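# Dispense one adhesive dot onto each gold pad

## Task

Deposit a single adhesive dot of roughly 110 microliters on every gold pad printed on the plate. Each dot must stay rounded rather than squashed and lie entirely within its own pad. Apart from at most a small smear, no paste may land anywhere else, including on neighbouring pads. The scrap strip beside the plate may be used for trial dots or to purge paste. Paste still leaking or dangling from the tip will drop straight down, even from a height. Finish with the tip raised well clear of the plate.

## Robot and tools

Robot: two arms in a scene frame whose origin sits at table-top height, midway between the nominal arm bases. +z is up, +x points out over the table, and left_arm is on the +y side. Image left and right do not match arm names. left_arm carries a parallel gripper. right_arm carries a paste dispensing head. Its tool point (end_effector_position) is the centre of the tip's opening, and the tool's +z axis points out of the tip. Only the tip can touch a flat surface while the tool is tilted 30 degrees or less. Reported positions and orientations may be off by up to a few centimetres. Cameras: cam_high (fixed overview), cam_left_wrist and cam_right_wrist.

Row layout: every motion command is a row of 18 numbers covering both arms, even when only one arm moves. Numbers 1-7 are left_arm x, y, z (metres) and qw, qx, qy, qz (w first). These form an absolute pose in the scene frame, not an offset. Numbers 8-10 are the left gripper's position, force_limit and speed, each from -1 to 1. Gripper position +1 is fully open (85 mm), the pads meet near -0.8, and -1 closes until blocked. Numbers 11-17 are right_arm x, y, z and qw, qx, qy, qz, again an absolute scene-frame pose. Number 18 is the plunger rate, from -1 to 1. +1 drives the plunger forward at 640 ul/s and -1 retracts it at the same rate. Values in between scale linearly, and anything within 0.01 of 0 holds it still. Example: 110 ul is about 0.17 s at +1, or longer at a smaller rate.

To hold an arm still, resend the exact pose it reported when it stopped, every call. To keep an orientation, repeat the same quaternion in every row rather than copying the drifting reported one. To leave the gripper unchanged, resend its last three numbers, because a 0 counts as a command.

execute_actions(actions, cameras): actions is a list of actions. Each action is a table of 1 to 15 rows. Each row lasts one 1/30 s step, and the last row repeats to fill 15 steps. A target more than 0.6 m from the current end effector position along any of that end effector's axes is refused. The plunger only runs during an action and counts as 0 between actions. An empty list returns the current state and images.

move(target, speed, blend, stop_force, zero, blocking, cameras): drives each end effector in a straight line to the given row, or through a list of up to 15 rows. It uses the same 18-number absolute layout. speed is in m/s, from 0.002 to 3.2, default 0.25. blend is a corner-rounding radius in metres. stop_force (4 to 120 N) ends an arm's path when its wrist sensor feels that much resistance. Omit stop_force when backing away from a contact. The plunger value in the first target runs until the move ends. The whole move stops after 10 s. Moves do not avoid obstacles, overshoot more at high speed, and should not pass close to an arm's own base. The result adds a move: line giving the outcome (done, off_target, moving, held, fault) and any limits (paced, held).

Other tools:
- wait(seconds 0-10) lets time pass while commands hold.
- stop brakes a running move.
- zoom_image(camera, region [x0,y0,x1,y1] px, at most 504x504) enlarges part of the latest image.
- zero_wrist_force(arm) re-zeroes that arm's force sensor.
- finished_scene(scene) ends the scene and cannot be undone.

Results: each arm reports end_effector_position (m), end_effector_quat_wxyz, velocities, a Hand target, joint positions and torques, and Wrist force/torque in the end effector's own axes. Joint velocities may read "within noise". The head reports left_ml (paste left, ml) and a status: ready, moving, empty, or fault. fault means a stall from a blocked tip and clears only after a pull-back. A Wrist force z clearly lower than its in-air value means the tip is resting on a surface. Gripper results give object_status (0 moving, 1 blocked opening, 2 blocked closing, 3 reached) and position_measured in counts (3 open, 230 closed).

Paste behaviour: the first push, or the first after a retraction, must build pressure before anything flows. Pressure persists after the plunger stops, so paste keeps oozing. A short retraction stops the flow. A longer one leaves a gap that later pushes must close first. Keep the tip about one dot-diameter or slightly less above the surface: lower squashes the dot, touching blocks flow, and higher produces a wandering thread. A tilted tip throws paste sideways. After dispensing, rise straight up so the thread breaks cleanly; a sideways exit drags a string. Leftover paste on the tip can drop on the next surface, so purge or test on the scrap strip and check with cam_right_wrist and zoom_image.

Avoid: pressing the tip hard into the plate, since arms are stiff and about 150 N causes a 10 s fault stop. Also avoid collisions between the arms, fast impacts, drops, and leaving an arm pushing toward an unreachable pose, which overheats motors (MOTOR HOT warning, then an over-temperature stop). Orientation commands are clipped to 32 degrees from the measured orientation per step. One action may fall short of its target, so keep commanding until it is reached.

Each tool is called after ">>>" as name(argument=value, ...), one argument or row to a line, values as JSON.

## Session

>>> execute_actions(
  actions=[],
)

>>> zoom_image(
  camera="cam_high",
  region=[390, 210, 510, 310],
)

>>> zoom_image(
  camera="cam_right_wrist",
  region=[120, 150, 520, 430],
)

Scene clock: 0.00 s.
left_arm: end_effector_position=(+0.6234, +0.5667, +0.2203) position_measured=3 object_status=3 end_effector_quat_wxyz=(+0.000, +0.025, +1.000, +0.000) | right_arm: end_effector_position=(+0.5368, -0.0976, +0.1976) left_ml=46.0 status=ready end_effector_quat_wxyz=(+0.000, +0.690, +0.723, +0.000)
Joint positions: left_arm=[-0.281 -1.556 2.144 -2.158 -1.571 -0.281] | right_arm=[0.546 -1.345 1.559 -1.785 -1.571 -1.024]
Joint velocities: within noise
Joint torques (N m): no reading
Wrist force (N): no reading
Wrist torque (N m): no reading
Wrist force, peak (N): no reading
Hand target: left_arm +0.6234, +0.5667, +0.2203; +0.000, +0.025, +1.000, +0.000 | right_arm +0.5368, -0.0976, +0.1976; +0.000, +0.690, +0.723, +0.000

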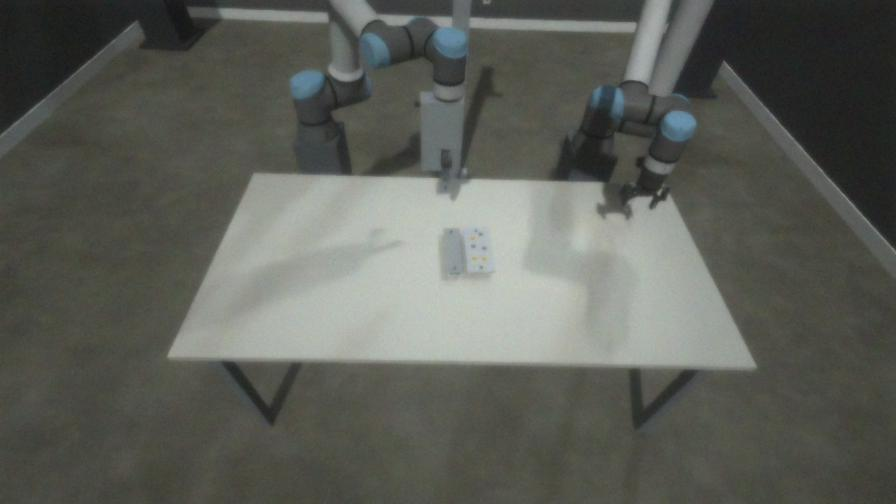

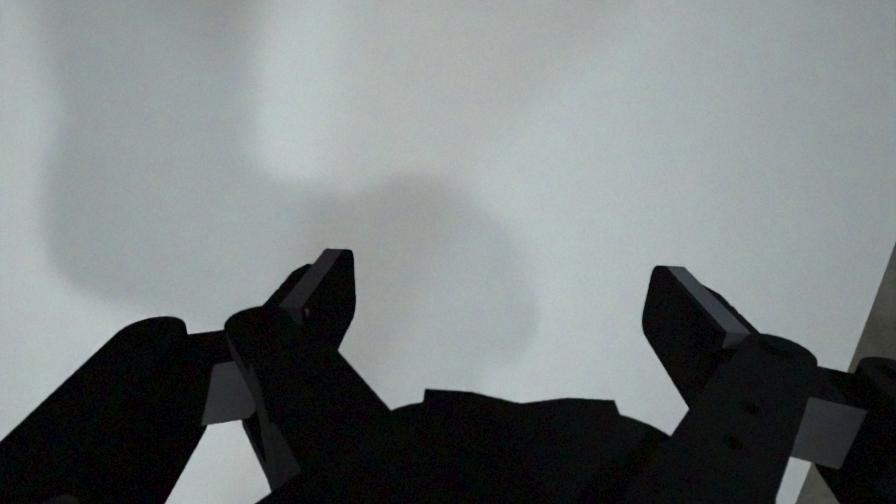

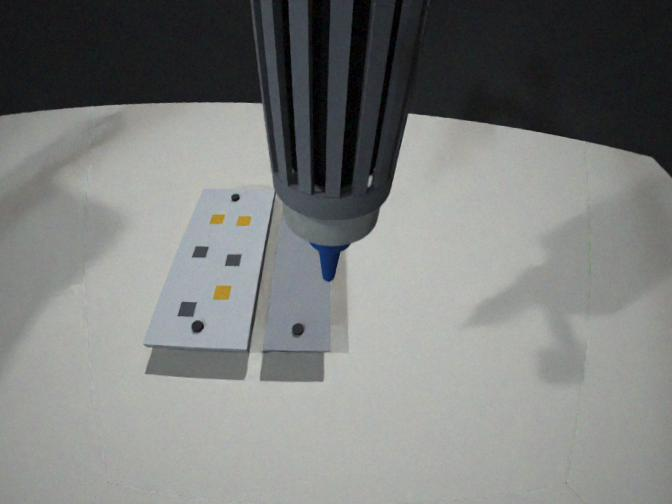

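Scaled by 4.200 from the camera's 896x504 image, which has a finer 1280x720 frame.

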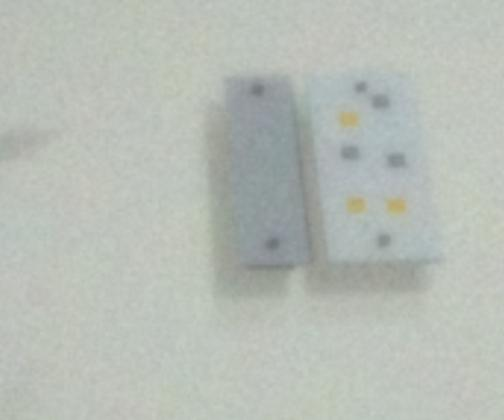

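Scaled by 1.260 from the camera's 672x504 image, which has a finer 960x720 frame.

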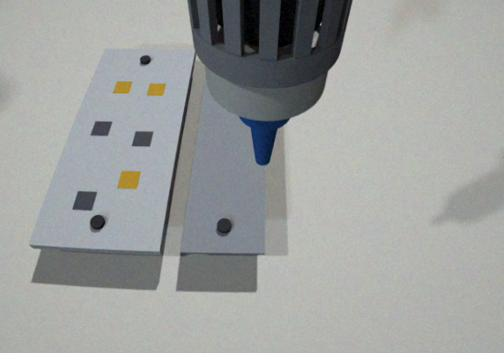

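>>> zoom_image(
  camera="cam_right_wrist",
  region=[140, 180, 350, 360],
)

Scaled by 2.400 from the camera's 672x504 image, which has a finer 960x720 frame.

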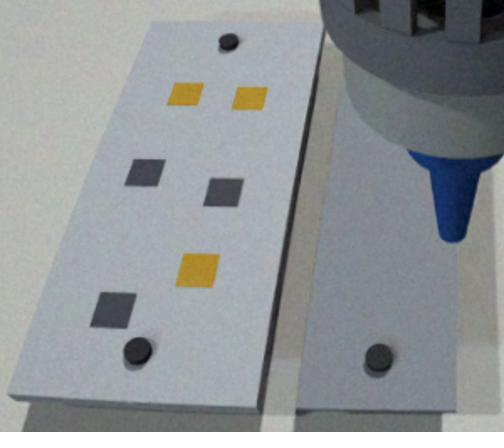

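>>> move(
  target=[
    [0.6234, 0.5667, 0.2203, 0, 0.025, 1.0, 0, 1, 1, 1, 0.630, -0.069, 0.065, 0, 0.690, 0.723, 0, 0],
    [0.6234, 0.5667, 0.2203, 0, 0.025, 1.0, 0, 1, 1, 1, 0.630, -0.069, 0.037, 0, 0.690, 0.723, 0, 0],
  ],
  speed=[0.25, 0.1],
  blend=[0.01, 0],
)

>>> move(
  target=[0.6234, 0.5667, 0.2203, 0, 0.025, 1.0, 0, 1, 1, 1, 0.630, -0.069, 0.02, 0, 0.690, 0.723, 0, 0],
  speed=0.006,
  stop_force=4,
  cameras=["cam_right_wrist"],
)

Scene clock: 35.10 s.
left_arm: end_effector_position=(+0.6234, +0.5667, +0.2203) position_measured=3 object_status=3 end_effector_quat_wxyz=(+0.000, +0.025, +1.000, +0.000) | right_arm: end_effector_position=(+0.6300, -0.0690, +0.0369) left_ml=46.0 status=ready end_effector_quat_wxyz=(+0.000, +0.690, +0.723, +0.000) end_effector_velocity=(+0.000, +0.000, +0.004) end_effector_angular_velocity=(+0.001, +0.000, -0.001)
Joint positions: left_arm=[-0.28 -1.556 2.144 -2.158 -1.571 -0.281] | right_arm=[0.515 -1.125 1.554 -2 -1.571 -1.056]
Joint velocities: left_arm=[within noise] | right_arm=[0 -0.003 -0.002 0.005 0.001 0]
Joint torques (N m): left_arm=[13.28 -33.13 -43.7 -3.49 -0.24 -1.81] | right_arm=[18.4 -91.07 -54.23 -1.05 -0.46 3.9]
Wrist force (N): left_arm=[-0.6 0.0 -0.3] | right_arm=[-0.1 0.3 0.5]
Wrist torque (N m): left_arm=[0.00 0.09 0.00] | right_arm=[0.11 0.02 0.00]
Wrist force, peak (N): left_arm=[-0.7 -0.4 -0.7] | right_arm=[0.0 -1.5 -2.7]
Hand target: left_arm +0.6234, +0.5667, +0.2203; +0.000, +0.025, +1.000, +0.000 | right_arm +0.6300, -0.0690, +0.0370; +0.000, +0.690, +0.723, +0.000
Off the commanded pose: left_arm 0.000 m, 0 deg | right_arm 0.000 m, 0 deg.
move: done
camera_calibration:
cam_left_wrist: T_world_to_cam=[[0.0132392, 0.998031, -0.0613164, -0.544111], [0.923767, 0.0112635, 0.38279, -0.650004], [0.382727, -0.0617099, -0.921798, 0.128368], [0, 0, 0, 1]] pos_world=[0.558525, 0.558282, 0.333781]
cam_right_wrist: T_world_to_cam=[[0.0473265, -0.997884, 0.0445932, -0.105487], [-0.791237, -0.0646996, -0.608078, 0.523847], [0.609676, -0.00650557, -0.792624, -0.252785], [0, 0, 0, 1]] pos_world=[0.573596, -0.073016, 0.12288]

Scene clock: 37.17 s.
left_arm: end_effector_position=(+0.6234, +0.5667, +0.2203) position_measured=3 object_status=3 end_effector_quat_wxyz=(+0.000, +0.025, +1.000, +0.000) | right_arm: end_effector_position=(+0.6300, -0.0690, +0.0310) left_ml=46.0 status=ready end_effector_quat_wxyz=(+0.000, +0.690, +0.723, +0.000)
Joint positions: left_arm=[-0.28 -1.556 2.144 -2.158 -1.571 -0.281] | right_arm=[0.515 -1.121 1.559 -2.009 -1.571 -1.056]
Joint torques (N m): left_arm=[10.72 -31.73 -42.83 -3.37 1.29 -0.13] | right_arm=[15.38 -82.26 -47.79 0.19 0.11 3.75]
Wrist force (N): left_arm=[-0.1 -0.1 0.1] | right_arm=[0.4 1.6 -4.6]
Wrist torque (N m): left_arm=[-0.03 0.00 -0.01] | right_arm=[0.03 0.21 0.00]
Wrist force, peak (N): left_arm=[-0.8 -0.2 -0.4] | right_arm=[-2.3 -3.9 -16.0]
Hand target: left_arm +0.6234, +0.5667, +0.2203; +0.000, +0.025, +1.000, +0.000 | right_arm +0.6300, -0.0690, +0.0310; +0.000, +0.690, +0.723, +0.000
Off the commanded pose: left_arm 0.000 m, 0 deg | right_arm 0.011 m, 0 deg.
move: contact (right_arm)
camera_calibration:
cam_right_wrist: T_world_to_cam=[[0.0473306, -0.997883, 0.0445964, -0.105127], [-0.791236, -0.0647047, -0.608077, 0.520247], [0.609676, -0.00650561, -0.792624, -0.257321], [0, 0, 0, 1]] pos_world=[0.573496, -0.072916, 0.11708]
Images, in order (width x height): cam_right_wrist 672x504.

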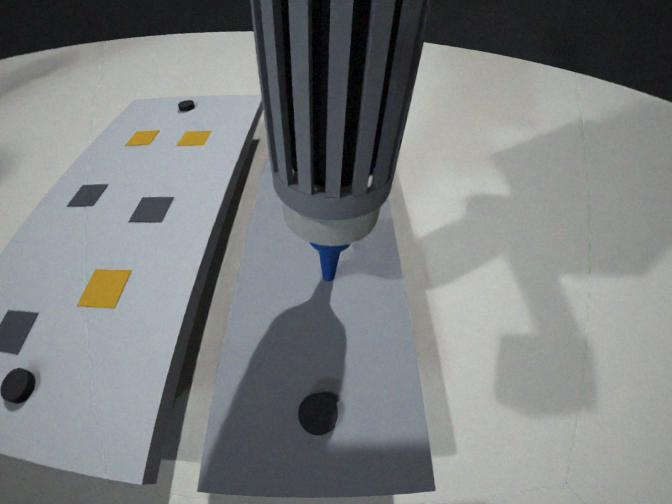

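>>> move(
  target=[0.6234, 0.5667, 0.2203, 0, 0.025, 1.0, 0, 1, 1, 1, 0.630, -0.069, 0.0342, 0, 0.690, 0.723, 0, 0],
  speed=0.05,
)

>>> execute_actions(
  actions=[
    [[0.6234, 0.5667, 0.2203, 0, 0.025, 1.0, 0, 1, 1, 1, 0.630, -0.069, 0.0342, 0, 0.690, 0.723, 0, 0.84]],
  ],
)

>>> wait(
  seconds=2.5,
)

>>> execute_actions(
  actions=[
    [[0.6234, 0.5667, 0.2203, 0, 0.025, 1.0, 0, 1, 1, 1, 0.630, -0.069, 0.0342, 0, 0.690, 0.723, 0, -0.15625]],
  ],
)

>>> move(
  target=[
    [0.6234, 0.5667, 0.2203, 0, 0.025, 1.0, 0, 1, 1, 1, 0.630, -0.069, 0.060, 0, 0.690, 0.723, 0, 0],
  ],
  speed=[0.1],
  cameras=["cam_right_wrist"],
)

>>> zoom_image(
  camera="cam_right_wrist",
  region=[290, 270, 370, 350],
)

>>> move(
  target=[
    [0.6234, 0.5667, 0.2203, 0, 0.025, 1.0, 0, 1, 1, 1, 0.6174, 0.0124, 0.060, 0, 0.690, 0.723, 0, 0],
    [0.6234, 0.5667, 0.2203, 0, 0.025, 1.0, 0, 1, 1, 1, 0.6174, 0.0124, 0.0344, 0, 0.690, 0.723, 0, 0],
  ],
  speed=[0.25, 0.1],
  blend=[0.01, 0],
)

>>> wait(
  seconds=0.3,
  cameras=["cam_right_wrist"],
)

>>> zoom_image(
  camera="cam_right_wrist",
  region=[288, 240, 368, 320],
)

Scene clock: 64.33 s.
left_arm: end_effector_position=(+0.6234, +0.5667, +0.2203) position_measured=3 object_status=3 end_effector_quat_wxyz=(+0.000, +0.025, +1.000, +0.000) | right_arm: end_effector_position=(+0.6300, -0.0690, +0.0342) left_ml=46.0 status=ready end_effector_quat_wxyz=(+0.000, +0.690, +0.723, +0.000)
Joint positions: left_arm=[-0.28 -1.556 2.144 -2.158 -1.571 -0.281] | right_arm=[0.515 -1.123 1.556 -2.004 -1.571 -1.056]
Joint torques (N m): left_arm=[1.83 -39.45 -36.06 -3.49 1.81 -0.19] | right_arm=[-12.7 -89.01 -50.74 -2.84 1.02 3.33]
Wrist force (N): left_arm=[-0.5 0.0 -0.5] | right_arm=[-0.6 0.0 0.3]
Wrist torque (N m): left_arm=[0.00 0.08 0.00] | right_arm=[0.02 0.22 0.00]
Wrist force, peak (N): left_arm=[-1.0 -0.1 -0.3] | right_arm=[0.2 1.8 -5.0]
Hand target: left_arm +0.6234, +0.5667, +0.2203; +0.000, +0.025, +1.000, +0.000 | right_arm +0.6300, -0.0690, +0.0342; +0.000, +0.690, +0.723, +0.000
Off the commanded pose: left_arm 0.000 m, 0 deg | right_arm 0.000 m, 0 deg.
move: done
camera_calibration:
cam_left_wrist: T_world_to_cam=[[0.0132392, 0.998031, -0.0613164, -0.544111], [0.923767, 0.0112635, 0.38279, -0.650004], [0.382727, -0.0617099, -0.921798, 0.128368], [0, 0, 0, 1]] pos_world=[0.558525, 0.558282, 0.333781]
cam_right_wrist: T_world_to_cam=[[0.0473306, -0.997883, 0.0445964, -0.10527], [-0.791236, -0.0647047, -0.608077, 0.522193], [0.609676, -0.00650561, -0.792624, -0.254784], [0, 0, 0, 1]] pos_world=[0.573496, -0.072916, 0.12028]

Scene clock: 65.07 s.
left_arm: end_effector_position=(+0.6234, +0.5667, +0.2203) position_measured=3 object_status=3 end_effector_quat_wxyz=(+0.000, +0.025, +1.000, +0.000) | right_arm: end_effector_position=(+0.6300, -0.0690, +0.0343) left_ml=45.7 status=ready end_effector_quat_wxyz=(+0.000, +0.690, +0.723, +0.000)
Joint positions: left_arm=[-0.28 -1.556 2.144 -2.158 -1.571 -0.281] | right_arm=[0.515 -1.123 1.556 -2.004 -1.571 -1.056]
Joint torques (N m): left_arm=[-0.44 -36.27 -36.1 -3.56 1.61 0.05] | right_arm=[-11.34 -79.92 -41.58 -6.44 1.28 3.31]
Wrist force (N): left_arm=[-0.4 -0.2 -0.3] | right_arm=[-0.8 0.1 0.1]
Wrist torque (N m): left_arm=[-0.04 0.06 -0.01] | right_arm=[0.04 0.27 0.00]
Wrist force, peak (N): left_arm=[-0.7 -0.1 0.0] | right_arm=[-1.0 0.3 0.1]
Hand target: left_arm +0.6234, +0.5667, +0.2203; +0.000, +0.025, +1.000, +0.000 | right_arm +0.6300, -0.0690, +0.0342; +0.000, +0.690, +0.723, +0.000
Off the commanded pose: left_arm 0.000 m, 0 deg | right_arm 0.000 m, 0 deg.
camera_calibration:
cam_left_wrist: T_world_to_cam=[[0.0132392, 0.998031, -0.0613164, -0.544111], [0.923767, 0.0112635, 0.38279, -0.650004], [0.382727, -0.0617099, -0.921798, 0.128368], [0, 0, 0, 1]] pos_world=[0.558525, 0.558282, 0.333781]
cam_right_wrist: T_world_to_cam=[[0.0473853, -0.997884, 0.0445185, -0.105297], [-0.791185, -0.0647011, -0.608145, 0.522251], [0.609739, -0.00640516, -0.792577, -0.25488], [0, 0, 0, 1]] pos_world=[0.573596, -0.072916, 0.12028]

Scene clock: 67.57 s.
left_arm: end_effector_position=(+0.6234, +0.5667, +0.2203) position_measured=3 object_status=3 end_effector_quat_wxyz=(+0.000, +0.025, +1.000, +0.000) | right_arm: end_effector_position=(+0.6300, -0.0690, +0.0342) left_ml=45.7 status=ready end_effector_quat_wxyz=(+0.000, +0.690, +0.723, +0.000)
Joint positions: left_arm=[-0.28 -1.556 2.144 -2.158 -1.571 -0.281] | right_arm=[0.515 -1.123 1.556 -2.004 -1.571 -1.056]
Joint torques (N m): left_arm=[0.06 -39.19 -36.28 -3.43 1.39 -0.13] | right_arm=[-12.14 -68.84 -42.55 -6.11 1.94 2.55]
Wrist force (N): left_arm=[0.1 0.0 0.1] | right_arm=[-0.7 0.0 0.1]
Wrist torque (N m): left_arm=[-0.01 -0.03 -0.01] | right_arm=[0.02 0.24 0.01]
Wrist force, peak (N): left_arm=[-0.7 -0.1 -0.2] | right_arm=[-0.9 0.7 0.2]
Hand target: left_arm +0.6234, +0.5667, +0.2203; +0.000, +0.025, +1.000, +0.000 | right_arm +0.6300, -0.0690, +0.0342; +0.000, +0.690, +0.723, +0.000
Off the commanded pose: left_arm 0.000 m, 0 deg | right_arm 0.000 m, 0 deg.
wait: 2.50 s; at rest by 0.17 s
camera_calibration:
cam_left_wrist: T_world_to_cam=[[0.0132392, 0.998031, -0.0613164, -0.544111], [0.923767, 0.0112635, 0.38279, -0.650004], [0.382727, -0.0617099, -0.921798, 0.128368], [0, 0, 0, 1]] pos_world=[0.558525, 0.558282, 0.333781]
cam_right_wrist: T_world_to_cam=[[0.047392, -0.997884, 0.0445177, -0.105291], [-0.791232, -0.0647055, -0.608083, 0.52213], [0.609676, -0.00640561, -0.792625, -0.254857], [0, 0, 0, 1]] pos_world=[0.573496, -0.072916, 0.12018]

Scene clock: 68.30 s.
left_arm: end_effector_position=(+0.6234, +0.5667, +0.2203) position_measured=3 object_status=3 end_effector_quat_wxyz=(+0.000, +0.025, +1.000, +0.000) | right_arm: end_effector_position=(+0.6300, -0.0690, +0.0342) left_ml=45.8 status=ready end_effector_quat_wxyz=(+0.000, +0.690, +0.723, +0.000)
Joint positions: left_arm=[-0.28 -1.556 2.144 -2.158 -1.571 -0.281] | right_arm=[0.515 -1.123 1.556 -2.004 -1.571 -1.056]
Joint torques (N m): left_arm=[-0.81 -40.18 -36.03 -3.01 1.47 0.07] | right_arm=[-13.61 -69.56 -44.53 -5.9 1.9 2.72]
Wrist force (N): left_arm=[-0.6 -0.3 -0.2] | right_arm=[-0.6 0.1 0.2]
Wrist torque (N m): left_arm=[-0.06 0.09 -0.01] | right_arm=[0.05 0.20 0.00]
Wrist force, peak (N): left_arm=[-1.0 0.3 -0.3] | right_arm=[-1.0 0.1 0.1]
Hand target: left_arm +0.6234, +0.5667, +0.2203; +0.000, +0.025, +1.000, +0.000 | right_arm +0.6300, -0.0690, +0.0342; +0.000, +0.690, +0.723, +0.000
Off the commanded pose: left_arm 0.000 m, 0 deg | right_arm 0.000 m, 0 deg.
camera_calibration:
cam_left_wrist: T_world_to_cam=[[0.0132392, 0.998031, -0.0613164, -0.544111], [0.923767, 0.0112635, 0.38279, -0.650004], [0.382727, -0.0617099, -0.921798, 0.128368], [0, 0, 0, 1]] pos_world=[0.558525, 0.558282, 0.333781]
cam_right_wrist: T_world_to_cam=[[0.047392, -0.997884, 0.0445177, -0.105291], [-0.791232, -0.0647055, -0.608083, 0.52213], [0.609676, -0.00640561, -0.792625, -0.254857], [0, 0, 0, 1]] pos_world=[0.573496, -0.072916, 0.12018]

Scene clock: 69.03 s.
left_arm: end_effector_position=(+0.6234, +0.5667, +0.2203) position_measured=3 object_status=3 end_effector_quat_wxyz=(+0.000, +0.025, +1.000, +0.000) | right_arm: end_effector_position=(+0.6300, -0.0690, +0.0603) left_ml=45.8 status=ready end_effector_quat_wxyz=(+0.000, +0.690, +0.723, +0.000) end_effector_velocity=(+0.000, +0.002, -0.002) end_effector_angular_velocity=(+0.001, -0.002, +0.002)
Joint positions: left_arm=[-0.28 -1.556 2.144 -2.158 -1.571 -0.281] | right_arm=[0.515 -1.14 1.532 -1.963 -1.571 -1.056]
Joint velocities: left_arm=[within noise] | right_arm=[0.002 0.001 0.002 -0.006 0 0]
Joint torques (N m): left_arm=[-0.38 -38.49 -37.01 -3.45 1.51 -0.15] | right_arm=[-10.13 -65.57 -41.38 -6.77 1.83 2.4]
Wrist force (N): left_arm=[-0.5 0.1 0.0] | right_arm=[-0.8 0.2 0.5]
Wrist torque (N m): left_arm=[0.02 0.08 0.00] | right_arm=[0.08 0.30 0.00]
Wrist force, peak (N): left_arm=[-0.9 0.0 0.1] | right_arm=[-0.7 -0.2 1.0]
Hand target: left_arm +0.6234, +0.5667, +0.2203; +0.000, +0.025, +1.000, +0.000 | right_arm +0.6300, -0.0690, +0.0600; +0.000, +0.690, +0.723, +0.000
Off the commanded pose: left_arm 0.000 m, 0 deg | right_arm 0.000 m, 0 deg.
move: done
camera_calibration:
cam_right_wrist: T_world_to_cam=[[0.0473826, -0.997884, 0.0445221, -0.106453], [-0.791147, -0.0647016, -0.608194, 0.538048], [0.609788, -0.0064057, -0.792539, -0.234306], [0, 0, 0, 1]] pos_world=[0.573596, -0.072916, 0.14628]
Images, in order (width x height): cam_right_wrist 672x504.

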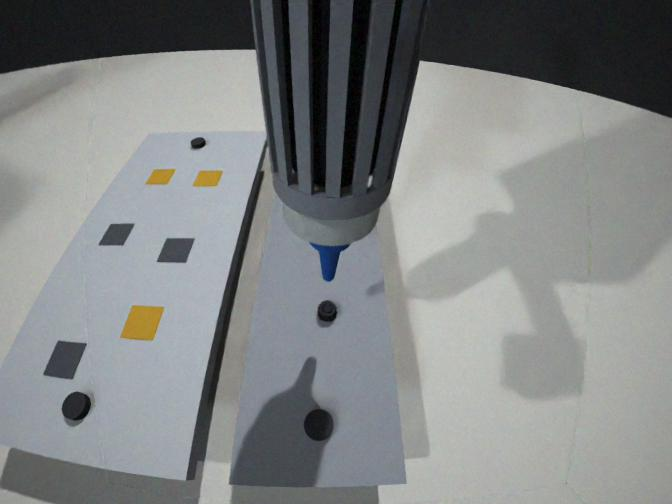

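Scaled by 6.300 from the camera's 672x504 image, which has a finer 960x720 frame.

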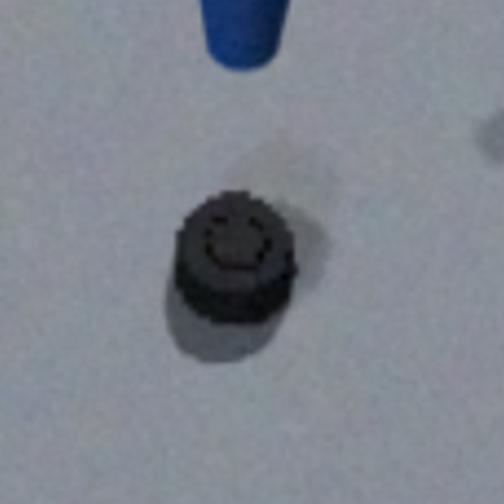

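Scene clock: 70.00 s.
left_arm: end_effector_position=(+0.6234, +0.5667, +0.2203) position_measured=3 object_status=3 end_effector_quat_wxyz=(+0.000, +0.025, +1.000, +0.000) | right_arm: end_effector_position=(+0.6174, +0.0124, +0.0342) left_ml=45.8 status=ready end_effector_quat_wxyz=(+0.000, +0.690, +0.723, +0.000)
Joint positions: left_arm=[-0.28 -1.556 2.144 -2.158 -1.571 -0.281] | right_arm=[0.595 -1.048 1.441 -1.963 -1.571 -0.976]
Joint torques (N m): left_arm=[0.02 -38.98 -37.81 -3.6 1.44 -0.1] | right_arm=[-13.26 -98.32 -54.75 -1.09 -1.96 -3.12]
Wrist force (N): left_arm=[-0.4 -0.1 0.0] | right_arm=[-1.1 -0.1 0.1]
Wrist torque (N m): left_arm=[-0.02 0.07 -0.01] | right_arm=[-0.04 0.41 -0.02]
Wrist force, peak (N): left_arm=[-0.7 -0.2 0.5] | right_arm=[-3.6 0.8 -0.2]
Hand target: left_arm +0.6234, +0.5667, +0.2203; +0.000, +0.025, +1.000, +0.000 | right_arm +0.6174, +0.0124, +0.0344; +0.000, +0.690, +0.723, +0.000
Off the commanded pose: left_arm 0.000 m, 0 deg | right_arm 0.000 m, 0 deg.
move: done
camera_calibration:
cam_left_wrist: T_world_to_cam=[[0.0132392, 0.998031, -0.0613164, -0.544111], [0.923767, 0.0112635, 0.38279, -0.650004], [0.382727, -0.0617099, -0.921798, 0.128368], [0, 0, 0, 1]] pos_world=[0.558525, 0.558282, 0.333781]
cam_right_wrist: T_world_to_cam=[[0.0473265, -0.997884, 0.0445932, -0.023443], [-0.791237, -0.0646996, -0.608078, 0.51749], [0.609676, -0.00650557, -0.792624, -0.246573], [0, 0, 0, 1]] pos_world=[0.560896, 0.00848395, 0.12028]

Scene clock: 70.30 s.
left_arm: end_effector_position=(+0.6234, +0.5667, +0.2203) position_measured=3 object_status=3 end_effector_quat_wxyz=(+0.000, +0.025, +1.000, +0.000) | right_arm: end_effector_position=(+0.6174, +0.0124, +0.0344) left_ml=45.8 status=ready end_effector_quat_wxyz=(+0.000, +0.690, +0.723, +0.000)
Joint positions: left_arm=[-0.28 -1.556 2.144 -2.158 -1.571 -0.281] | right_arm=[0.595 -1.049 1.441 -1.963 -1.571 -0.976]
Joint torques (N m): left_arm=[-0.94 -38.78 -36.64 -3.4 1.61 -0.14] | right_arm=[-16.14 -101.37 -53.45 -1.26 -1.7 -3.46]
Wrist force (N): left_arm=[-0.5 0.1 -0.1] | right_arm=[-1.0 -0.2 0.0]
Wrist torque (N m): left_arm=[0.01 0.07 0.00] | right_arm=[-0.07 0.37 -0.03]
Wrist force, peak (N): left_arm=[-0.5 -0.3 -0.2] | right_arm=[-1.0 -0.2 0.0]
Hand target: left_arm +0.6234, +0.5667, +0.2203; +0.000, +0.025, +1.000, +0.000 | right_arm +0.6174, +0.0124, +0.0344; +0.000, +0.690, +0.723, +0.000
Off the commanded pose: left_arm 0.000 m, 0 deg | right_arm 0.000 m, 0 deg.
wait: 0.30 s; at rest by 0.17 s
camera_calibration:
cam_right_wrist: T_world_to_cam=[[0.0473265, -0.997884, 0.0445932, -0.0234474], [-0.791237, -0.0646996, -0.608078, 0.517551], [0.609676, -0.00650557, -0.792624, -0.246494], [0, 0, 0, 1]] pos_world=[0.560896, 0.00848395, 0.12038]
Images, in order (width x height): cam_right_wrist 672x504.

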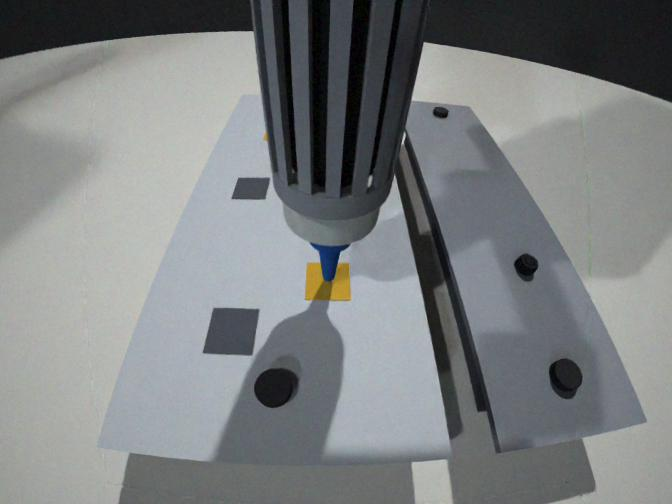

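Scaled by 6.300 from the camera's 672x504 image, which has a finer 960x720 frame.

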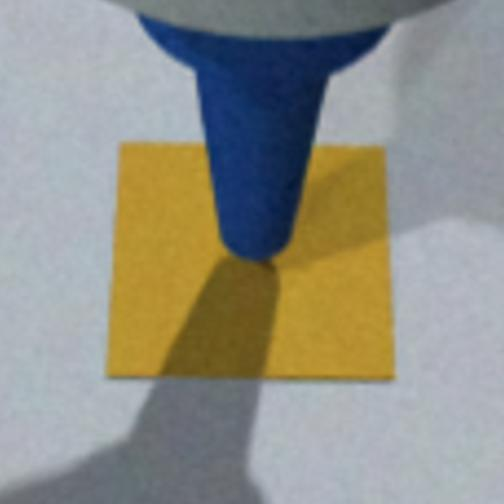

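>>> execute_actions(
  actions=[
    [[0.6234, 0.5667, 0.2203, 0, 0.025, 1.0, 0, 1, 1, 1, 0.6174, 0.0124, 0.0344, 0, 0.690, 0.723, 0, 0.5]],
  ],
)

>>> wait(
  seconds=2.5,
)

>>> execute_actions(
  actions=[
    [[0.6234, 0.5667, 0.2203, 0, 0.025, 1.0, 0, 1, 1, 1, 0.6174, 0.0124, 0.0344, 0, 0.690, 0.723, 0, -0.15625]],
  ],
)

>>> move(
  target=[
    [0.6234, 0.5667, 0.2203, 0, 0.025, 1.0, 0, 1, 1, 1, 0.6174, 0.0124, 0.060, 0, 0.690, 0.723, 0, 0],
  ],
  speed=[0.1],
  cameras=["cam_right_wrist"],
)

>>> zoom_image(
  camera="cam_right_wrist",
  region=[290, 270, 370, 350],
)

>>> move(
  target=[
    [0.6234, 0.5667, 0.2203, 0, 0.025, 1.0, 0, 1, 1, 1, 0.7186, 0.0151, 0.060, 0, 0.690, 0.723, 0, 0],
    [0.6234, 0.5667, 0.2203, 0, 0.025, 1.0, 0, 1, 1, 1, 0.7186, 0.0151, 0.0344, 0, 0.690, 0.723, 0, 0],
  ],
  speed=[0.25, 0.1],
  blend=[0.01, 0],
)

>>> wait(
  seconds=0.2,
  cameras=["cam_right_wrist"],
)

>>> zoom_image(
  camera="cam_right_wrist",
  region=[288, 240, 368, 320],
)

Scene clock: 96.13 s.
left_arm: end_effector_position=(+0.6234, +0.5667, +0.2203) position_measured=3 object_status=3 end_effector_quat_wxyz=(+0.000, +0.025, +1.000, +0.000) | right_arm: end_effector_position=(+0.6174, +0.0124, +0.0344) left_ml=45.6 status=ready end_effector_quat_wxyz=(+0.000, +0.690, +0.723, +0.000)
Joint positions: left_arm=[-0.28 -1.556 2.144 -2.158 -1.571 -0.281] | right_arm=[0.595 -1.049 1.441 -1.963 -1.571 -0.976]
Joint torques (N m): left_arm=[-1.14 -43.03 -41.22 -3.65 1.4 -0.15] | right_arm=[-10.39 -94.87 -46.87 -5.05 1.71 -2.62]
Wrist force (N): left_arm=[-0.4 0.1 -0.1] | right_arm=[-0.6 0.0 0.1]
Wrist torque (N m): left_arm=[0.00 0.06 -0.01] | right_arm=[0.01 0.26 -0.03]
Wrist force, peak (N): left_arm=[-1.1 0.0 -0.2] | right_arm=[-1.2 0.0 0.0]
Hand target: left_arm +0.6234, +0.5667, +0.2203; +0.000, +0.025, +1.000, +0.000 | right_arm +0.6174, +0.0124, +0.0344; +0.000, +0.690, +0.723, +0.000
Off the commanded pose: left_arm 0.000 m, 0 deg | right_arm 0.000 m, 0 deg.
camera_calibration:
cam_left_wrist: T_world_to_cam=[[0.0132392, 0.998031, -0.0613164, -0.544111], [0.923767, 0.0112635, 0.38279, -0.650004], [0.382727, -0.0617099, -0.921798, 0.128368], [0, 0, 0, 1]] pos_world=[0.558525, 0.558282, 0.333781]
cam_right_wrist: T_world_to_cam=[[0.047392, -0.997884, 0.0445177, -0.023475], [-0.791232, -0.0647055, -0.608083, 0.517549], [0.609676, -0.00640561, -0.792625, -0.246495], [0, 0, 0, 1]] pos_world=[0.560896, 0.00848396, 0.12038]

Scene clock: 98.63 s.
left_arm: end_effector_position=(+0.6234, +0.5667, +0.2203) position_measured=3 object_status=3 end_effector_quat_wxyz=(+0.000, +0.025, +1.000, +0.000) | right_arm: end_effector_position=(+0.6174, +0.0124, +0.0344) left_ml=45.6 status=ready end_effector_quat_wxyz=(+0.000, +0.690, +0.723, +0.000)
Joint positions: left_arm=[-0.28 -1.556 2.144 -2.158 -1.571 -0.281] | right_arm=[0.595 -1.049 1.441 -1.963 -1.571 -0.976]
Joint torques (N m): left_arm=[-2.72 -46.1 -40.98 -3.97 1.62 -0.06] | right_arm=[-10.07 -92.78 -51.22 -3.67 1.7 -2.54]
Wrist force (N): left_arm=[-0.6 0.1 -0.2] | right_arm=[-0.9 -0.1 -0.1]
Wrist torque (N m): left_arm=[0.00 0.09 -0.01] | right_arm=[-0.05 0.36 -0.02]
Wrist force, peak (N): left_arm=[-0.7 0.1 -0.7] | right_arm=[-1.1 -0.1 -0.2]
Hand target: left_arm +0.6234, +0.5667, +0.2203; +0.000, +0.025, +1.000, +0.000 | right_arm +0.6174, +0.0124, +0.0344; +0.000, +0.690, +0.723, +0.000
Off the commanded pose: left_arm 0.000 m, 0 deg | right_arm 0.000 m, 0 deg.
wait: 2.50 s; at rest by 0.17 s
camera_calibration:
cam_left_wrist: T_world_to_cam=[[0.0132392, 0.998031, -0.0613164, -0.544111], [0.923767, 0.0112635, 0.38279, -0.650004], [0.382727, -0.0617099, -0.921798, 0.128368], [0, 0, 0, 1]] pos_world=[0.558525, 0.558282, 0.333781]
cam_right_wrist: T_world_to_cam=[[0.047392, -0.997884, 0.0445177, -0.023475], [-0.791232, -0.0647055, -0.608083, 0.517549], [0.609676, -0.00640561, -0.792625, -0.246495], [0, 0, 0, 1]] pos_world=[0.560896, 0.00848396, 0.12038]

Scene clock: 99.37 s.
left_arm: end_effector_position=(+0.6234, +0.5667, +0.2203) position_measured=3 object_status=3 end_effector_quat_wxyz=(+0.000, +0.025, +1.000, +0.000) | right_arm: end_effector_position=(+0.6174, +0.0124, +0.0344) left_ml=45.6 status=ready end_effector_quat_wxyz=(+0.000, +0.690, +0.723, +0.000)
Joint positions: left_arm=[-0.28 -1.556 2.144 -2.158 -1.571 -0.281] | right_arm=[0.595 -1.049 1.441 -1.963 -1.571 -0.976]
Joint torques (N m): left_arm=[-3.07 -43.96 -40.96 -3.45 1.64 -0.12] | right_arm=[-9.71 -92.16 -52.06 -3.25 1.45 -2.33]
Wrist force (N): left_arm=[-0.6 0.2 -0.2] | right_arm=[-0.4 -0.1 -0.1]
Wrist torque (N m): left_arm=[0.02 0.09 -0.01] | right_arm=[-0.05 0.18 -0.03]
Wrist force, peak (N): left_arm=[-0.8 -0.2 -0.5] | right_arm=[-1.1 -0.3 0.2]
Hand target: left_arm +0.6234, +0.5667, +0.2203; +0.000, +0.025, +1.000, +0.000 | right_arm +0.6174, +0.0124, +0.0344; +0.000, +0.690, +0.723, +0.000
Off the commanded pose: left_arm 0.000 m, 0 deg | right_arm 0.000 m, 0 deg.
camera_calibration:
cam_left_wrist: T_world_to_cam=[[0.0132392, 0.998031, -0.0613164, -0.544111], [0.923767, 0.0112635, 0.38279, -0.650004], [0.382727, -0.0617099, -0.921798, 0.128368], [0, 0, 0, 1]] pos_world=[0.558525, 0.558282, 0.333781]
cam_right_wrist: T_world_to_cam=[[0.047392, -0.997884, 0.0445177, -0.023475], [-0.791232, -0.0647055, -0.608083, 0.517549], [0.609676, -0.00640561, -0.792625, -0.246495], [0, 0, 0, 1]] pos_world=[0.560896, 0.00848396, 0.12038]

Scene clock: 100.10 s.
left_arm: end_effector_position=(+0.6234, +0.5667, +0.2203) position_measured=3 object_status=3 end_effector_quat_wxyz=(+0.000, +0.025, +1.000, +0.000) | right_arm: end_effector_position=(+0.6174, +0.0124, +0.0603) left_ml=45.6 status=ready end_effector_quat_wxyz=(+0.000, +0.690, +0.723, +0.000) end_effector_velocity=(+0.000, +0.000, -0.003) end_effector_angular_velocity=(+0.000, -0.001, -0.001)
Joint positions: left_arm=[-0.28 -1.556 2.144 -2.158 -1.571 -0.281] | right_arm=[0.595 -1.064 1.417 -1.923 -1.571 -0.976]
Joint velocities: left_arm=[within noise] | right_arm=[0 0.001 0.004 -0.006 -0.001 0.001]
Joint torques (N m): left_arm=[-2.19 -46.42 -41.95 -3.31 1.31 0.1] | right_arm=[-10.7 -73.59 -41.53 -6.59 1.81 -2.48]
Wrist force (N): left_arm=[-0.3 0.0 0.0] | right_arm=[-0.6 0.0 0.0]
Wrist torque (N m): left_arm=[-0.01 0.05 -0.01] | right_arm=[0.00 0.23 -0.03]
Wrist force, peak (N): left_arm=[-0.7 -0.3 -0.1] | right_arm=[-0.6 0.2 -1.2]
Hand target: left_arm +0.6234, +0.5667, +0.2203; +0.000, +0.025, +1.000, +0.000 | right_arm +0.6174, +0.0124, +0.0600; +0.000, +0.690, +0.723, +0.000
Off the commanded pose: left_arm 0.000 m, 0 deg | right_arm 0.000 m, 0 deg.
move: done
camera_calibration:
cam_right_wrist: T_world_to_cam=[[0.0473826, -0.997884, 0.0445221, -0.0246281], [-0.791147, -0.0647016, -0.608194, 0.533346], [0.609788, -0.0064057, -0.792539, -0.226102], [0, 0, 0, 1]] pos_world=[0.560996, 0.00848396, 0.14628]
Images, in order (width x height): cam_right_wrist 672x504.

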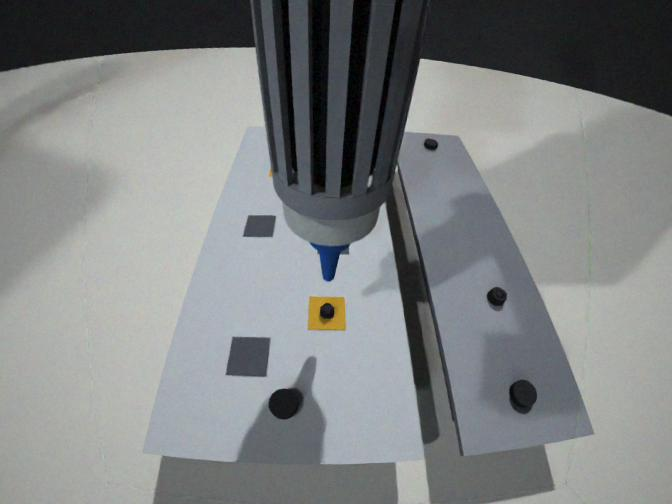

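Scaled by 6.300 from the camera's 672x504 image, which has a finer 960x720 frame.

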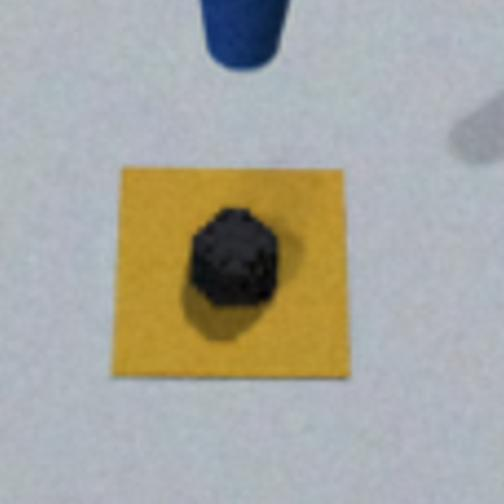

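Scene clock: 101.13 s.
left_arm: end_effector_position=(+0.6234, +0.5667, +0.2203) position_measured=3 object_status=3 end_effector_quat_wxyz=(+0.000, +0.025, +1.000, +0.000) | right_arm: end_effector_position=(+0.7186, +0.0151, +0.0342) left_ml=45.6 status=ready end_effector_quat_wxyz=(+0.000, +0.690, +0.723, +0.000)
Joint positions: left_arm=[-0.28 -1.556 2.144 -2.158 -1.571 -0.281] | right_arm=[0.538 -0.931 1.25 -1.89 -1.571 -1.033]
Joint torques (N m): left_arm=[-1.95 -44.5 -42.06 -3.79 1.32 -0.02] | right_arm=[16.35 -109.43 -56.46 -1.58 -2.06 3.97]
Wrist force (N): left_arm=[-0.7 0.2 -0.2] | right_arm=[-0.8 0.0 -0.6]
Wrist torque (N m): left_arm=[0.02 0.10 -0.01] | right_arm=[0.01 0.31 0.02]
Wrist force, peak (N): left_arm=[-0.5 0.2 -0.6] | right_arm=[-1.1 2.8 -1.2]
Hand target: left_arm +0.6234, +0.5667, +0.2203; +0.000, +0.025, +1.000, +0.000 | right_arm +0.7186, +0.0151, +0.0344; +0.000, +0.690, +0.723, +0.000
Off the commanded pose: left_arm 0.000 m, 0 deg | right_arm 0.000 m, 0 deg.
move: done
camera_calibration:
cam_left_wrist: T_world_to_cam=[[0.0132392, 0.998031, -0.0613164, -0.544111], [0.923767, 0.0112635, 0.38279, -0.650004], [0.382727, -0.0617099, -0.921798, 0.128368], [0, 0, 0, 1]] pos_world=[0.558525, 0.558282, 0.333781]
cam_right_wrist: T_world_to_cam=[[0.0473265, -0.997884, 0.0445932, -0.0256426], [-0.791237, -0.0646996, -0.608078, 0.597811], [0.609676, -0.00650557, -0.792624, -0.308316], [0, 0, 0, 1]] pos_world=[0.662196, 0.011084, 0.12028]

Scene clock: 101.33 s.
left_arm: end_effector_position=(+0.6234, +0.5667, +0.2203) position_measured=3 object_status=3 end_effector_quat_wxyz=(+0.000, +0.025, +1.000, +0.000) | right_arm: end_effector_position=(+0.7186, +0.0151, +0.0343) left_ml=45.6 status=ready end_effector_quat_wxyz=(+0.000, +0.690, +0.723, +0.000)
Joint positions: left_arm=[-0.28 -1.556 2.144 -2.158 -1.571 -0.281] | right_arm=[0.538 -0.931 1.25 -1.89 -1.571 -1.033]
Joint torques (N m): left_arm=[-3.22 -43.66 -41.59 -3.45 1.58 0.01] | right_arm=[18.37 -111.74 -54.39 -1.47 -1.62 3.67]
Wrist force (N): left_arm=[-0.4 0.0 -0.1] | right_arm=[-0.7 0.2 -0.5]
Wrist torque (N m): left_arm=[-0.01 0.05 -0.01] | right_arm=[0.09 0.29 0.01]
Wrist force, peak (N): left_arm=[-0.3 -0.4 -0.2] | right_arm=[-0.9 0.1 -0.3]
Hand target: left_arm +0.6234, +0.5667, +0.2203; +0.000, +0.025, +1.000, +0.000 | right_arm +0.7186, +0.0151, +0.0344; +0.000, +0.690, +0.723, +0.000
Off the commanded pose: left_arm 0.000 m, 0 deg | right_arm 0.000 m, 0 deg.
wait: 0.20 s; at rest by 0.17 s
camera_calibration:
cam_right_wrist: T_world_to_cam=[[0.0473265, -0.997884, 0.0445932, -0.0255426], [-0.791237, -0.0646996, -0.608078, 0.597799], [0.609676, -0.00650557, -0.792624, -0.308175], [0, 0, 0, 1]] pos_world=[0.662096, 0.011184, 0.12038]
Images, in order (width x height): cam_right_wrist 672x504.

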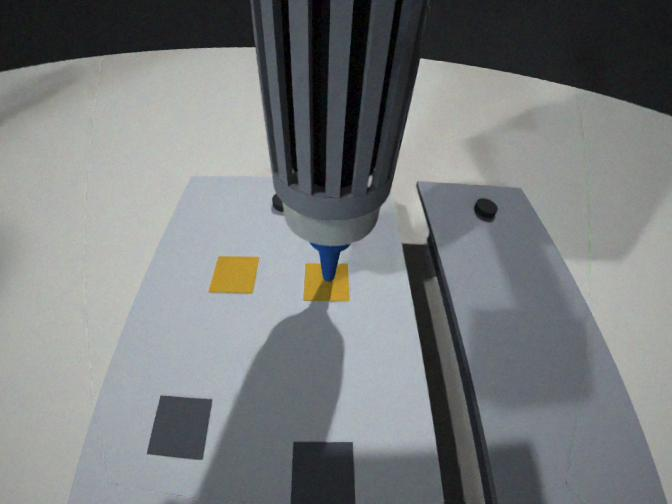

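Scaled by 6.300 from the camera's 672x504 image, which has a finer 960x720 frame.

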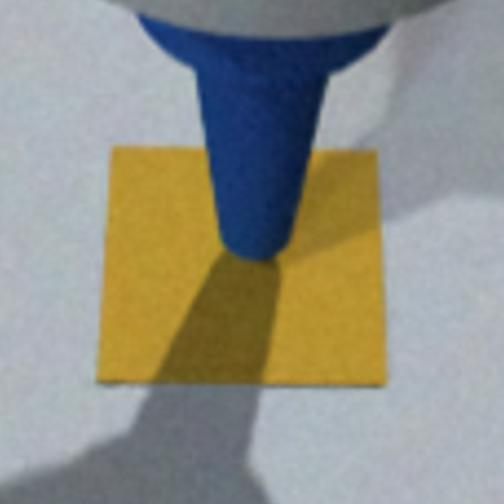

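>>> execute_actions(
  actions=[
    [[0.6234, 0.5667, 0.2203, 0, 0.025, 1.0, 0, 1, 1, 1, 0.7184, 0.0156, 0.0344, 0, 0.690, 0.723, 0, 0.5]],
  ],
)

>>> wait(
  seconds=2.5,
)

>>> execute_actions(
  actions=[
    [[0.6234, 0.5667, 0.2203, 0, 0.025, 1.0, 0, 1, 1, 1, 0.7184, 0.0156, 0.0344, 0, 0.690, 0.723, 0, -0.15625]],
  ],
)

>>> move(
  target=[
    [0.6234, 0.5667, 0.2203, 0, 0.025, 1.0, 0, 1, 1, 1, 0.7184, 0.0156, 0.060, 0, 0.690, 0.723, 0, 0],
  ],
  speed=[0.1],
  cameras=["cam_right_wrist"],
)

>>> zoom_image(
  camera="cam_right_wrist",
  region=[290, 270, 370, 350],
)

>>> move(
  target=[
    [0.6234, 0.5667, 0.2203, 0, 0.025, 1.0, 0, 1, 1, 1, 0.7190, 0.0507, 0.060, 0, 0.690, 0.723, 0, 0],
    [0.6234, 0.5667, 0.2203, 0, 0.025, 1.0, 0, 1, 1, 1, 0.7190, 0.0507, 0.0344, 0, 0.690, 0.723, 0, 0],
  ],
  speed=[0.25, 0.1],
  blend=[0.01, 0],
)

>>> wait(
  seconds=0.2,
  cameras=["cam_right_wrist"],
)

>>> zoom_image(
  camera="cam_right_wrist",
  region=[288, 240, 368, 320],
)

Scene clock: 121.93 s.
left_arm: end_effector_position=(+0.6234, +0.5667, +0.2203) position_measured=3 object_status=3 end_effector_quat_wxyz=(+0.000, +0.025, +1.000, +0.000) | right_arm: end_effector_position=(+0.7184, +0.0156, +0.0344) left_ml=45.5 status=ready end_effector_quat_wxyz=(+0.000, +0.690, +0.723, +0.000)
Joint positions: left_arm=[-0.28 -1.556 2.144 -2.158 -1.571 -0.281] | right_arm=[0.539 -0.931 1.25 -1.889 -1.571 -1.032]
Joint torques (N m): left_arm=[-0.13 -49.87 -44.74 -3.69 1.41 -0.13] | right_arm=[15.53 -81.86 -54.99 -1.52 -1.83 1.58]
Wrist force (N): left_arm=[-0.4 -0.3 0.1] | right_arm=[-0.7 0.2 0.1]
Wrist torque (N m): left_arm=[-0.06 0.06 -0.01] | right_arm=[0.08 0.30 0.01]
Wrist force, peak (N): left_arm=[-0.9 0.0 -0.5] | right_arm=[-1.2 0.1 -0.6]
Hand target: left_arm +0.6234, +0.5667, +0.2203; +0.000, +0.025, +1.000, +0.000 | right_arm +0.7184, +0.0156, +0.0344; +0.000, +0.690, +0.723, +0.000
Off the commanded pose: left_arm 0.000 m, 0 deg | right_arm 0.000 m, 0 deg.
camera_calibration:
cam_left_wrist: T_world_to_cam=[[0.0132392, 0.998031, -0.0613164, -0.544111], [0.923767, 0.0112635, 0.38279, -0.650004], [0.382727, -0.0617099, -0.921798, 0.128368], [0, 0, 0, 1]] pos_world=[0.558525, 0.558282, 0.333781]
cam_right_wrist: T_world_to_cam=[[0.0473306, -0.997883, 0.0445964, -0.0250417], [-0.791236, -0.0647047, -0.608077, 0.597734], [0.609676, -0.00650561, -0.792624, -0.307971], [0, 0, 0, 1]] pos_world=[0.661896, 0.011684, 0.12048]

Scene clock: 124.43 s.
left_arm: end_effector_position=(+0.6234, +0.5667, +0.2203) position_measured=3 object_status=3 end_effector_quat_wxyz=(+0.000, +0.025, +1.000, +0.000) | right_arm: end_effector_position=(+0.7184, +0.0156, +0.0344) left_ml=45.5 status=ready end_effector_quat_wxyz=(+0.000, +0.690, +0.723, +0.000)
Joint positions: left_arm=[-0.28 -1.556 2.144 -2.158 -1.571 -0.281] | right_arm=[0.539 -0.931 1.25 -1.889 -1.571 -1.032]
Joint torques (N m): left_arm=[-1.03 -49 -43.77 -3.59 1.26 -0.08] | right_arm=[15.82 -81.15 -49.51 -2.74 -1.88 -2.75]
Wrist force (N): left_arm=[-0.5 0.0 0.4] | right_arm=[-0.9 -0.3 -0.5]
Wrist torque (N m): left_arm=[-0.01 0.07 0.00] | right_arm=[-0.10 0.34 0.01]
Wrist force, peak (N): left_arm=[-0.8 -0.5 -0.3] | right_arm=[-1.2 0.0 -0.3]
Hand target: left_arm +0.6234, +0.5667, +0.2203; +0.000, +0.025, +1.000, +0.000 | right_arm +0.7184, +0.0156, +0.0344; +0.000, +0.690, +0.723, +0.000
Off the commanded pose: left_arm 0.000 m, 0 deg | right_arm 0.000 m, 0 deg.
wait: 2.50 s; at rest by 0.17 s
camera_calibration:
cam_left_wrist: T_world_to_cam=[[0.0132392, 0.998031, -0.0613164, -0.544111], [0.923767, 0.0112635, 0.38279, -0.650004], [0.382727, -0.0617099, -0.921798, 0.128368], [0, 0, 0, 1]] pos_world=[0.558525, 0.558282, 0.333781]
cam_right_wrist: T_world_to_cam=[[0.047392, -0.997884, 0.0445177, -0.0250729], [-0.791232, -0.0647055, -0.608083, 0.597732], [0.609676, -0.00640561, -0.792625, -0.307972], [0, 0, 0, 1]] pos_world=[0.661896, 0.011684, 0.12048]

Scene clock: 125.17 s.
left_arm: end_effector_position=(+0.6234, +0.5667, +0.2203) position_measured=3 object_status=3 end_effector_quat_wxyz=(+0.000, +0.025, +1.000, +0.000) | right_arm: end_effector_position=(+0.7184, +0.0156, +0.0344) left_ml=45.5 status=ready end_effector_quat_wxyz=(+0.000, +0.690, +0.723, +0.000)
Joint positions: left_arm=[-0.28 -1.556 2.144 -2.158 -1.571 -0.281] | right_arm=[0.539 -0.931 1.25 -1.889 -1.571 -1.032]
Joint torques (N m): left_arm=[-2.55 -47.82 -44.04 -3.77 1.51 -0.01] | right_arm=[13.94 -82.34 -47.04 -3.37 -2.09 -2.94]
Wrist force (N): left_arm=[-0.7 0.1 0.2] | right_arm=[-1.1 -0.1 -0.3]
Wrist torque (N m): left_arm=[0.01 0.11 -0.01] | right_arm=[-0.04 0.42 0.01]
Wrist force, peak (N): left_arm=[-0.7 -0.4 -0.2] | right_arm=[-1.1 -0.1 -0.3]
Hand target: left_arm +0.6234, +0.5667, +0.2203; +0.000, +0.025, +1.000, +0.000 | right_arm +0.7184, +0.0156, +0.0344; +0.000, +0.690, +0.723, +0.000
Off the commanded pose: left_arm 0.000 m, 0 deg | right_arm 0.000 m, 0 deg.
camera_calibration:
cam_left_wrist: T_world_to_cam=[[0.0132392, 0.998031, -0.0613164, -0.544111], [0.923767, 0.0112635, 0.38279, -0.650004], [0.382727, -0.0617099, -0.921798, 0.128368], [0, 0, 0, 1]] pos_world=[0.558525, 0.558282, 0.333781]
cam_right_wrist: T_world_to_cam=[[0.047392, -0.997884, 0.0445177, -0.0250729], [-0.791232, -0.0647055, -0.608083, 0.597732], [0.609676, -0.00640561, -0.792625, -0.307972], [0, 0, 0, 1]] pos_world=[0.661896, 0.011684, 0.12048]

Scene clock: 125.90 s.
left_arm: end_effector_position=(+0.6234, +0.5667, +0.2203) position_measured=3 object_status=3 end_effector_quat_wxyz=(+0.000, +0.025, +1.000, +0.000) | right_arm: end_effector_position=(+0.7184, +0.0156, +0.0603) left_ml=45.5 status=ready end_effector_quat_wxyz=(+0.000, +0.690, +0.723, +0.000)
Joint positions: left_arm=[-0.28 -1.556 2.144 -2.158 -1.571 -0.281] | right_arm=[0.539 -0.944 1.224 -1.851 -1.571 -1.032]
Joint torques (N m): left_arm=[0.11 -50.61 -43.74 -3.73 1.46 -0.18] | right_arm=[14.34 -82.34 -43.69 -6.73 -1.84 -2.65]
Wrist force (N): left_arm=[-0.4 0.0 -0.3] | right_arm=[-0.6 0.1 -0.1]
Wrist torque (N m): left_arm=[0.00 0.06 -0.01] | right_arm=[0.04 0.24 0.01]
Wrist force, peak (N): left_arm=[-0.8 0.0 0.2] | right_arm=[-1.0 -0.3 1.0]
Hand target: left_arm +0.6234, +0.5667, +0.2203; +0.000, +0.025, +1.000, +0.000 | right_arm +0.7184, +0.0156, +0.0600; +0.000, +0.690, +0.723, +0.000
Off the commanded pose: left_arm 0.000 m, 0 deg | right_arm 0.000 m, 0 deg.
move: done
camera_calibration:
cam_right_wrist: T_world_to_cam=[[0.0473826, -0.997884, 0.0445221, -0.0262206], [-0.791147, -0.0647016, -0.608194, 0.613459], [0.609788, -0.0064057, -0.792539, -0.28767], [0, 0, 0, 1]] pos_world=[0.661996, 0.011684, 0.14628]
Images, in order (width x height): cam_right_wrist 672x504.

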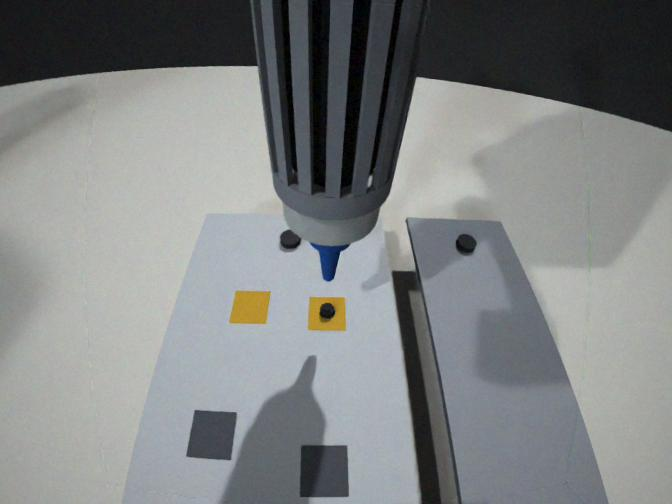

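Scaled by 6.300 from the camera's 672x504 image, which has a finer 960x720 frame.

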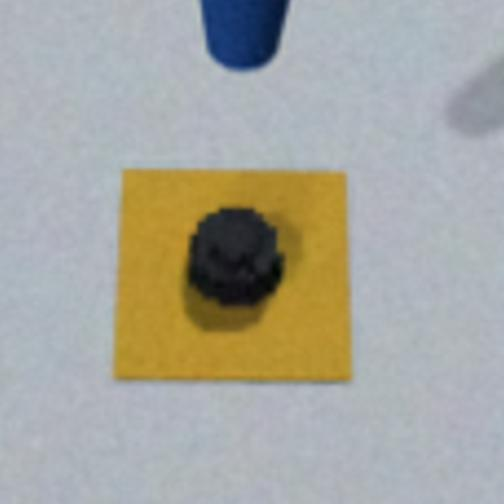

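Scene clock: 126.67 s.
left_arm: end_effector_position=(+0.6234, +0.5667, +0.2203) position_measured=3 object_status=3 end_effector_quat_wxyz=(+0.000, +0.025, +1.000, +0.000) | right_arm: end_effector_position=(+0.7190, +0.0508, +0.0342) left_ml=45.5 status=ready end_effector_quat_wxyz=(+0.000, +0.690, +0.723, +0.000)
Joint positions: left_arm=[-0.28 -1.556 2.144 -2.158 -1.571 -0.281] | right_arm=[0.567 -0.889 1.179 -1.861 -1.571 -1.004]
Joint torques (N m): left_arm=[-3.46 -49.83 -44.56 -3.84 1.13 0.1] | right_arm=[-16 -113.14 -56.96 -0.71 -2.16 -3.41]
Wrist force (N): left_arm=[-0.4 0.4 -0.1] | right_arm=[-0.8 0.3 -0.4]
Wrist torque (N m): left_arm=[0.05 0.06 -0.01] | right_arm=[0.10 0.33 -0.01]
Wrist force, peak (N): left_arm=[-0.7 0.1 -0.3] | right_arm=[-3.6 0.4 -0.8]
Hand target: left_arm +0.6234, +0.5667, +0.2203; +0.000, +0.025, +1.000, +0.000 | right_arm +0.7190, +0.0507, +0.0344; +0.000, +0.690, +0.723, +0.000
Off the commanded pose: left_arm 0.000 m, 0 deg | right_arm 0.000 m, 0 deg.
move: done
camera_calibration:
cam_left_wrist: T_world_to_cam=[[0.0132392, 0.998031, -0.0613164, -0.544111], [0.923767, 0.0112635, 0.38279, -0.650004], [0.382727, -0.0617099, -0.921798, 0.128368], [0, 0, 0, 1]] pos_world=[0.558525, 0.558282, 0.333781]
cam_right_wrist: T_world_to_cam=[[0.047405, -0.997877, 0.0446544, 0.00990797], [-0.791232, -0.0647991, -0.608073, 0.600359], [0.609676, -0.00650631, -0.792624, -0.308267], [0, 0, 0, 1]] pos_world=[0.662496, 0.046784, 0.12028]

Scene clock: 126.87 s.
left_arm: end_effector_position=(+0.6234, +0.5667, +0.2203) position_measured=3 object_status=3 end_effector_quat_wxyz=(+0.000, +0.025, +1.000, +0.000) | right_arm: end_effector_position=(+0.7190, +0.0507, +0.0343) left_ml=45.5 status=ready end_effector_quat_wxyz=(+0.000, +0.690, +0.723, +0.000)
Joint positions: left_arm=[-0.28 -1.556 2.144 -2.158 -1.571 -0.281] | right_arm=[0.567 -0.889 1.179 -1.861 -1.571 -1.005]
Joint torques (N m): left_arm=[-0.69 -48.96 -44.09 -3.81 1.37 -0.12] | right_arm=[-16.38 -112.27 -54.98 -0.87 -2.44 -3.18]
Wrist force (N): left_arm=[-0.6 0.0 0.2] | right_arm=[-1.0 0.1 0.0]
Wrist torque (N m): left_arm=[-0.01 0.10 -0.01] | right_arm=[0.03 0.42 -0.02]
Wrist force, peak (N): left_arm=[-0.6 0.0 0.2] | right_arm=[-0.9 -0.3 -0.3]
Hand target: left_arm +0.6234, +0.5667, +0.2203; +0.000, +0.025, +1.000, +0.000 | right_arm +0.7190, +0.0507, +0.0344; +0.000, +0.690, +0.723, +0.000
Off the commanded pose: left_arm 0.000 m, 0 deg | right_arm 0.000 m, 0 deg.
wait: 0.20 s; at rest by 0.17 s
camera_calibration:
cam_right_wrist: T_world_to_cam=[[0.047405, -0.997877, 0.0446544, 0.0099035], [-0.791232, -0.0647991, -0.608073, 0.60042], [0.609676, -0.00650631, -0.792624, -0.308187], [0, 0, 0, 1]] pos_world=[0.662496, 0.046784, 0.12038]
Images, in order (width x height): cam_right_wrist 672x504.

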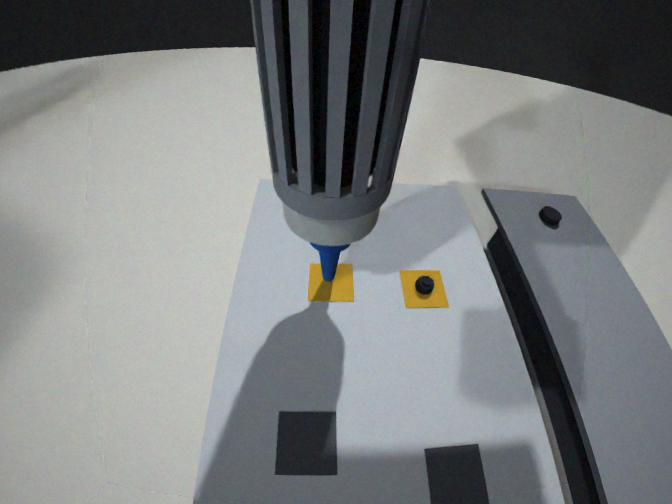

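Scaled by 6.300 from the camera's 672x504 image, which has a finer 960x720 frame.

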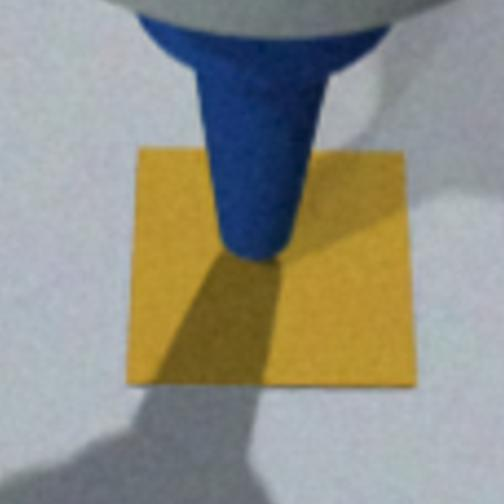

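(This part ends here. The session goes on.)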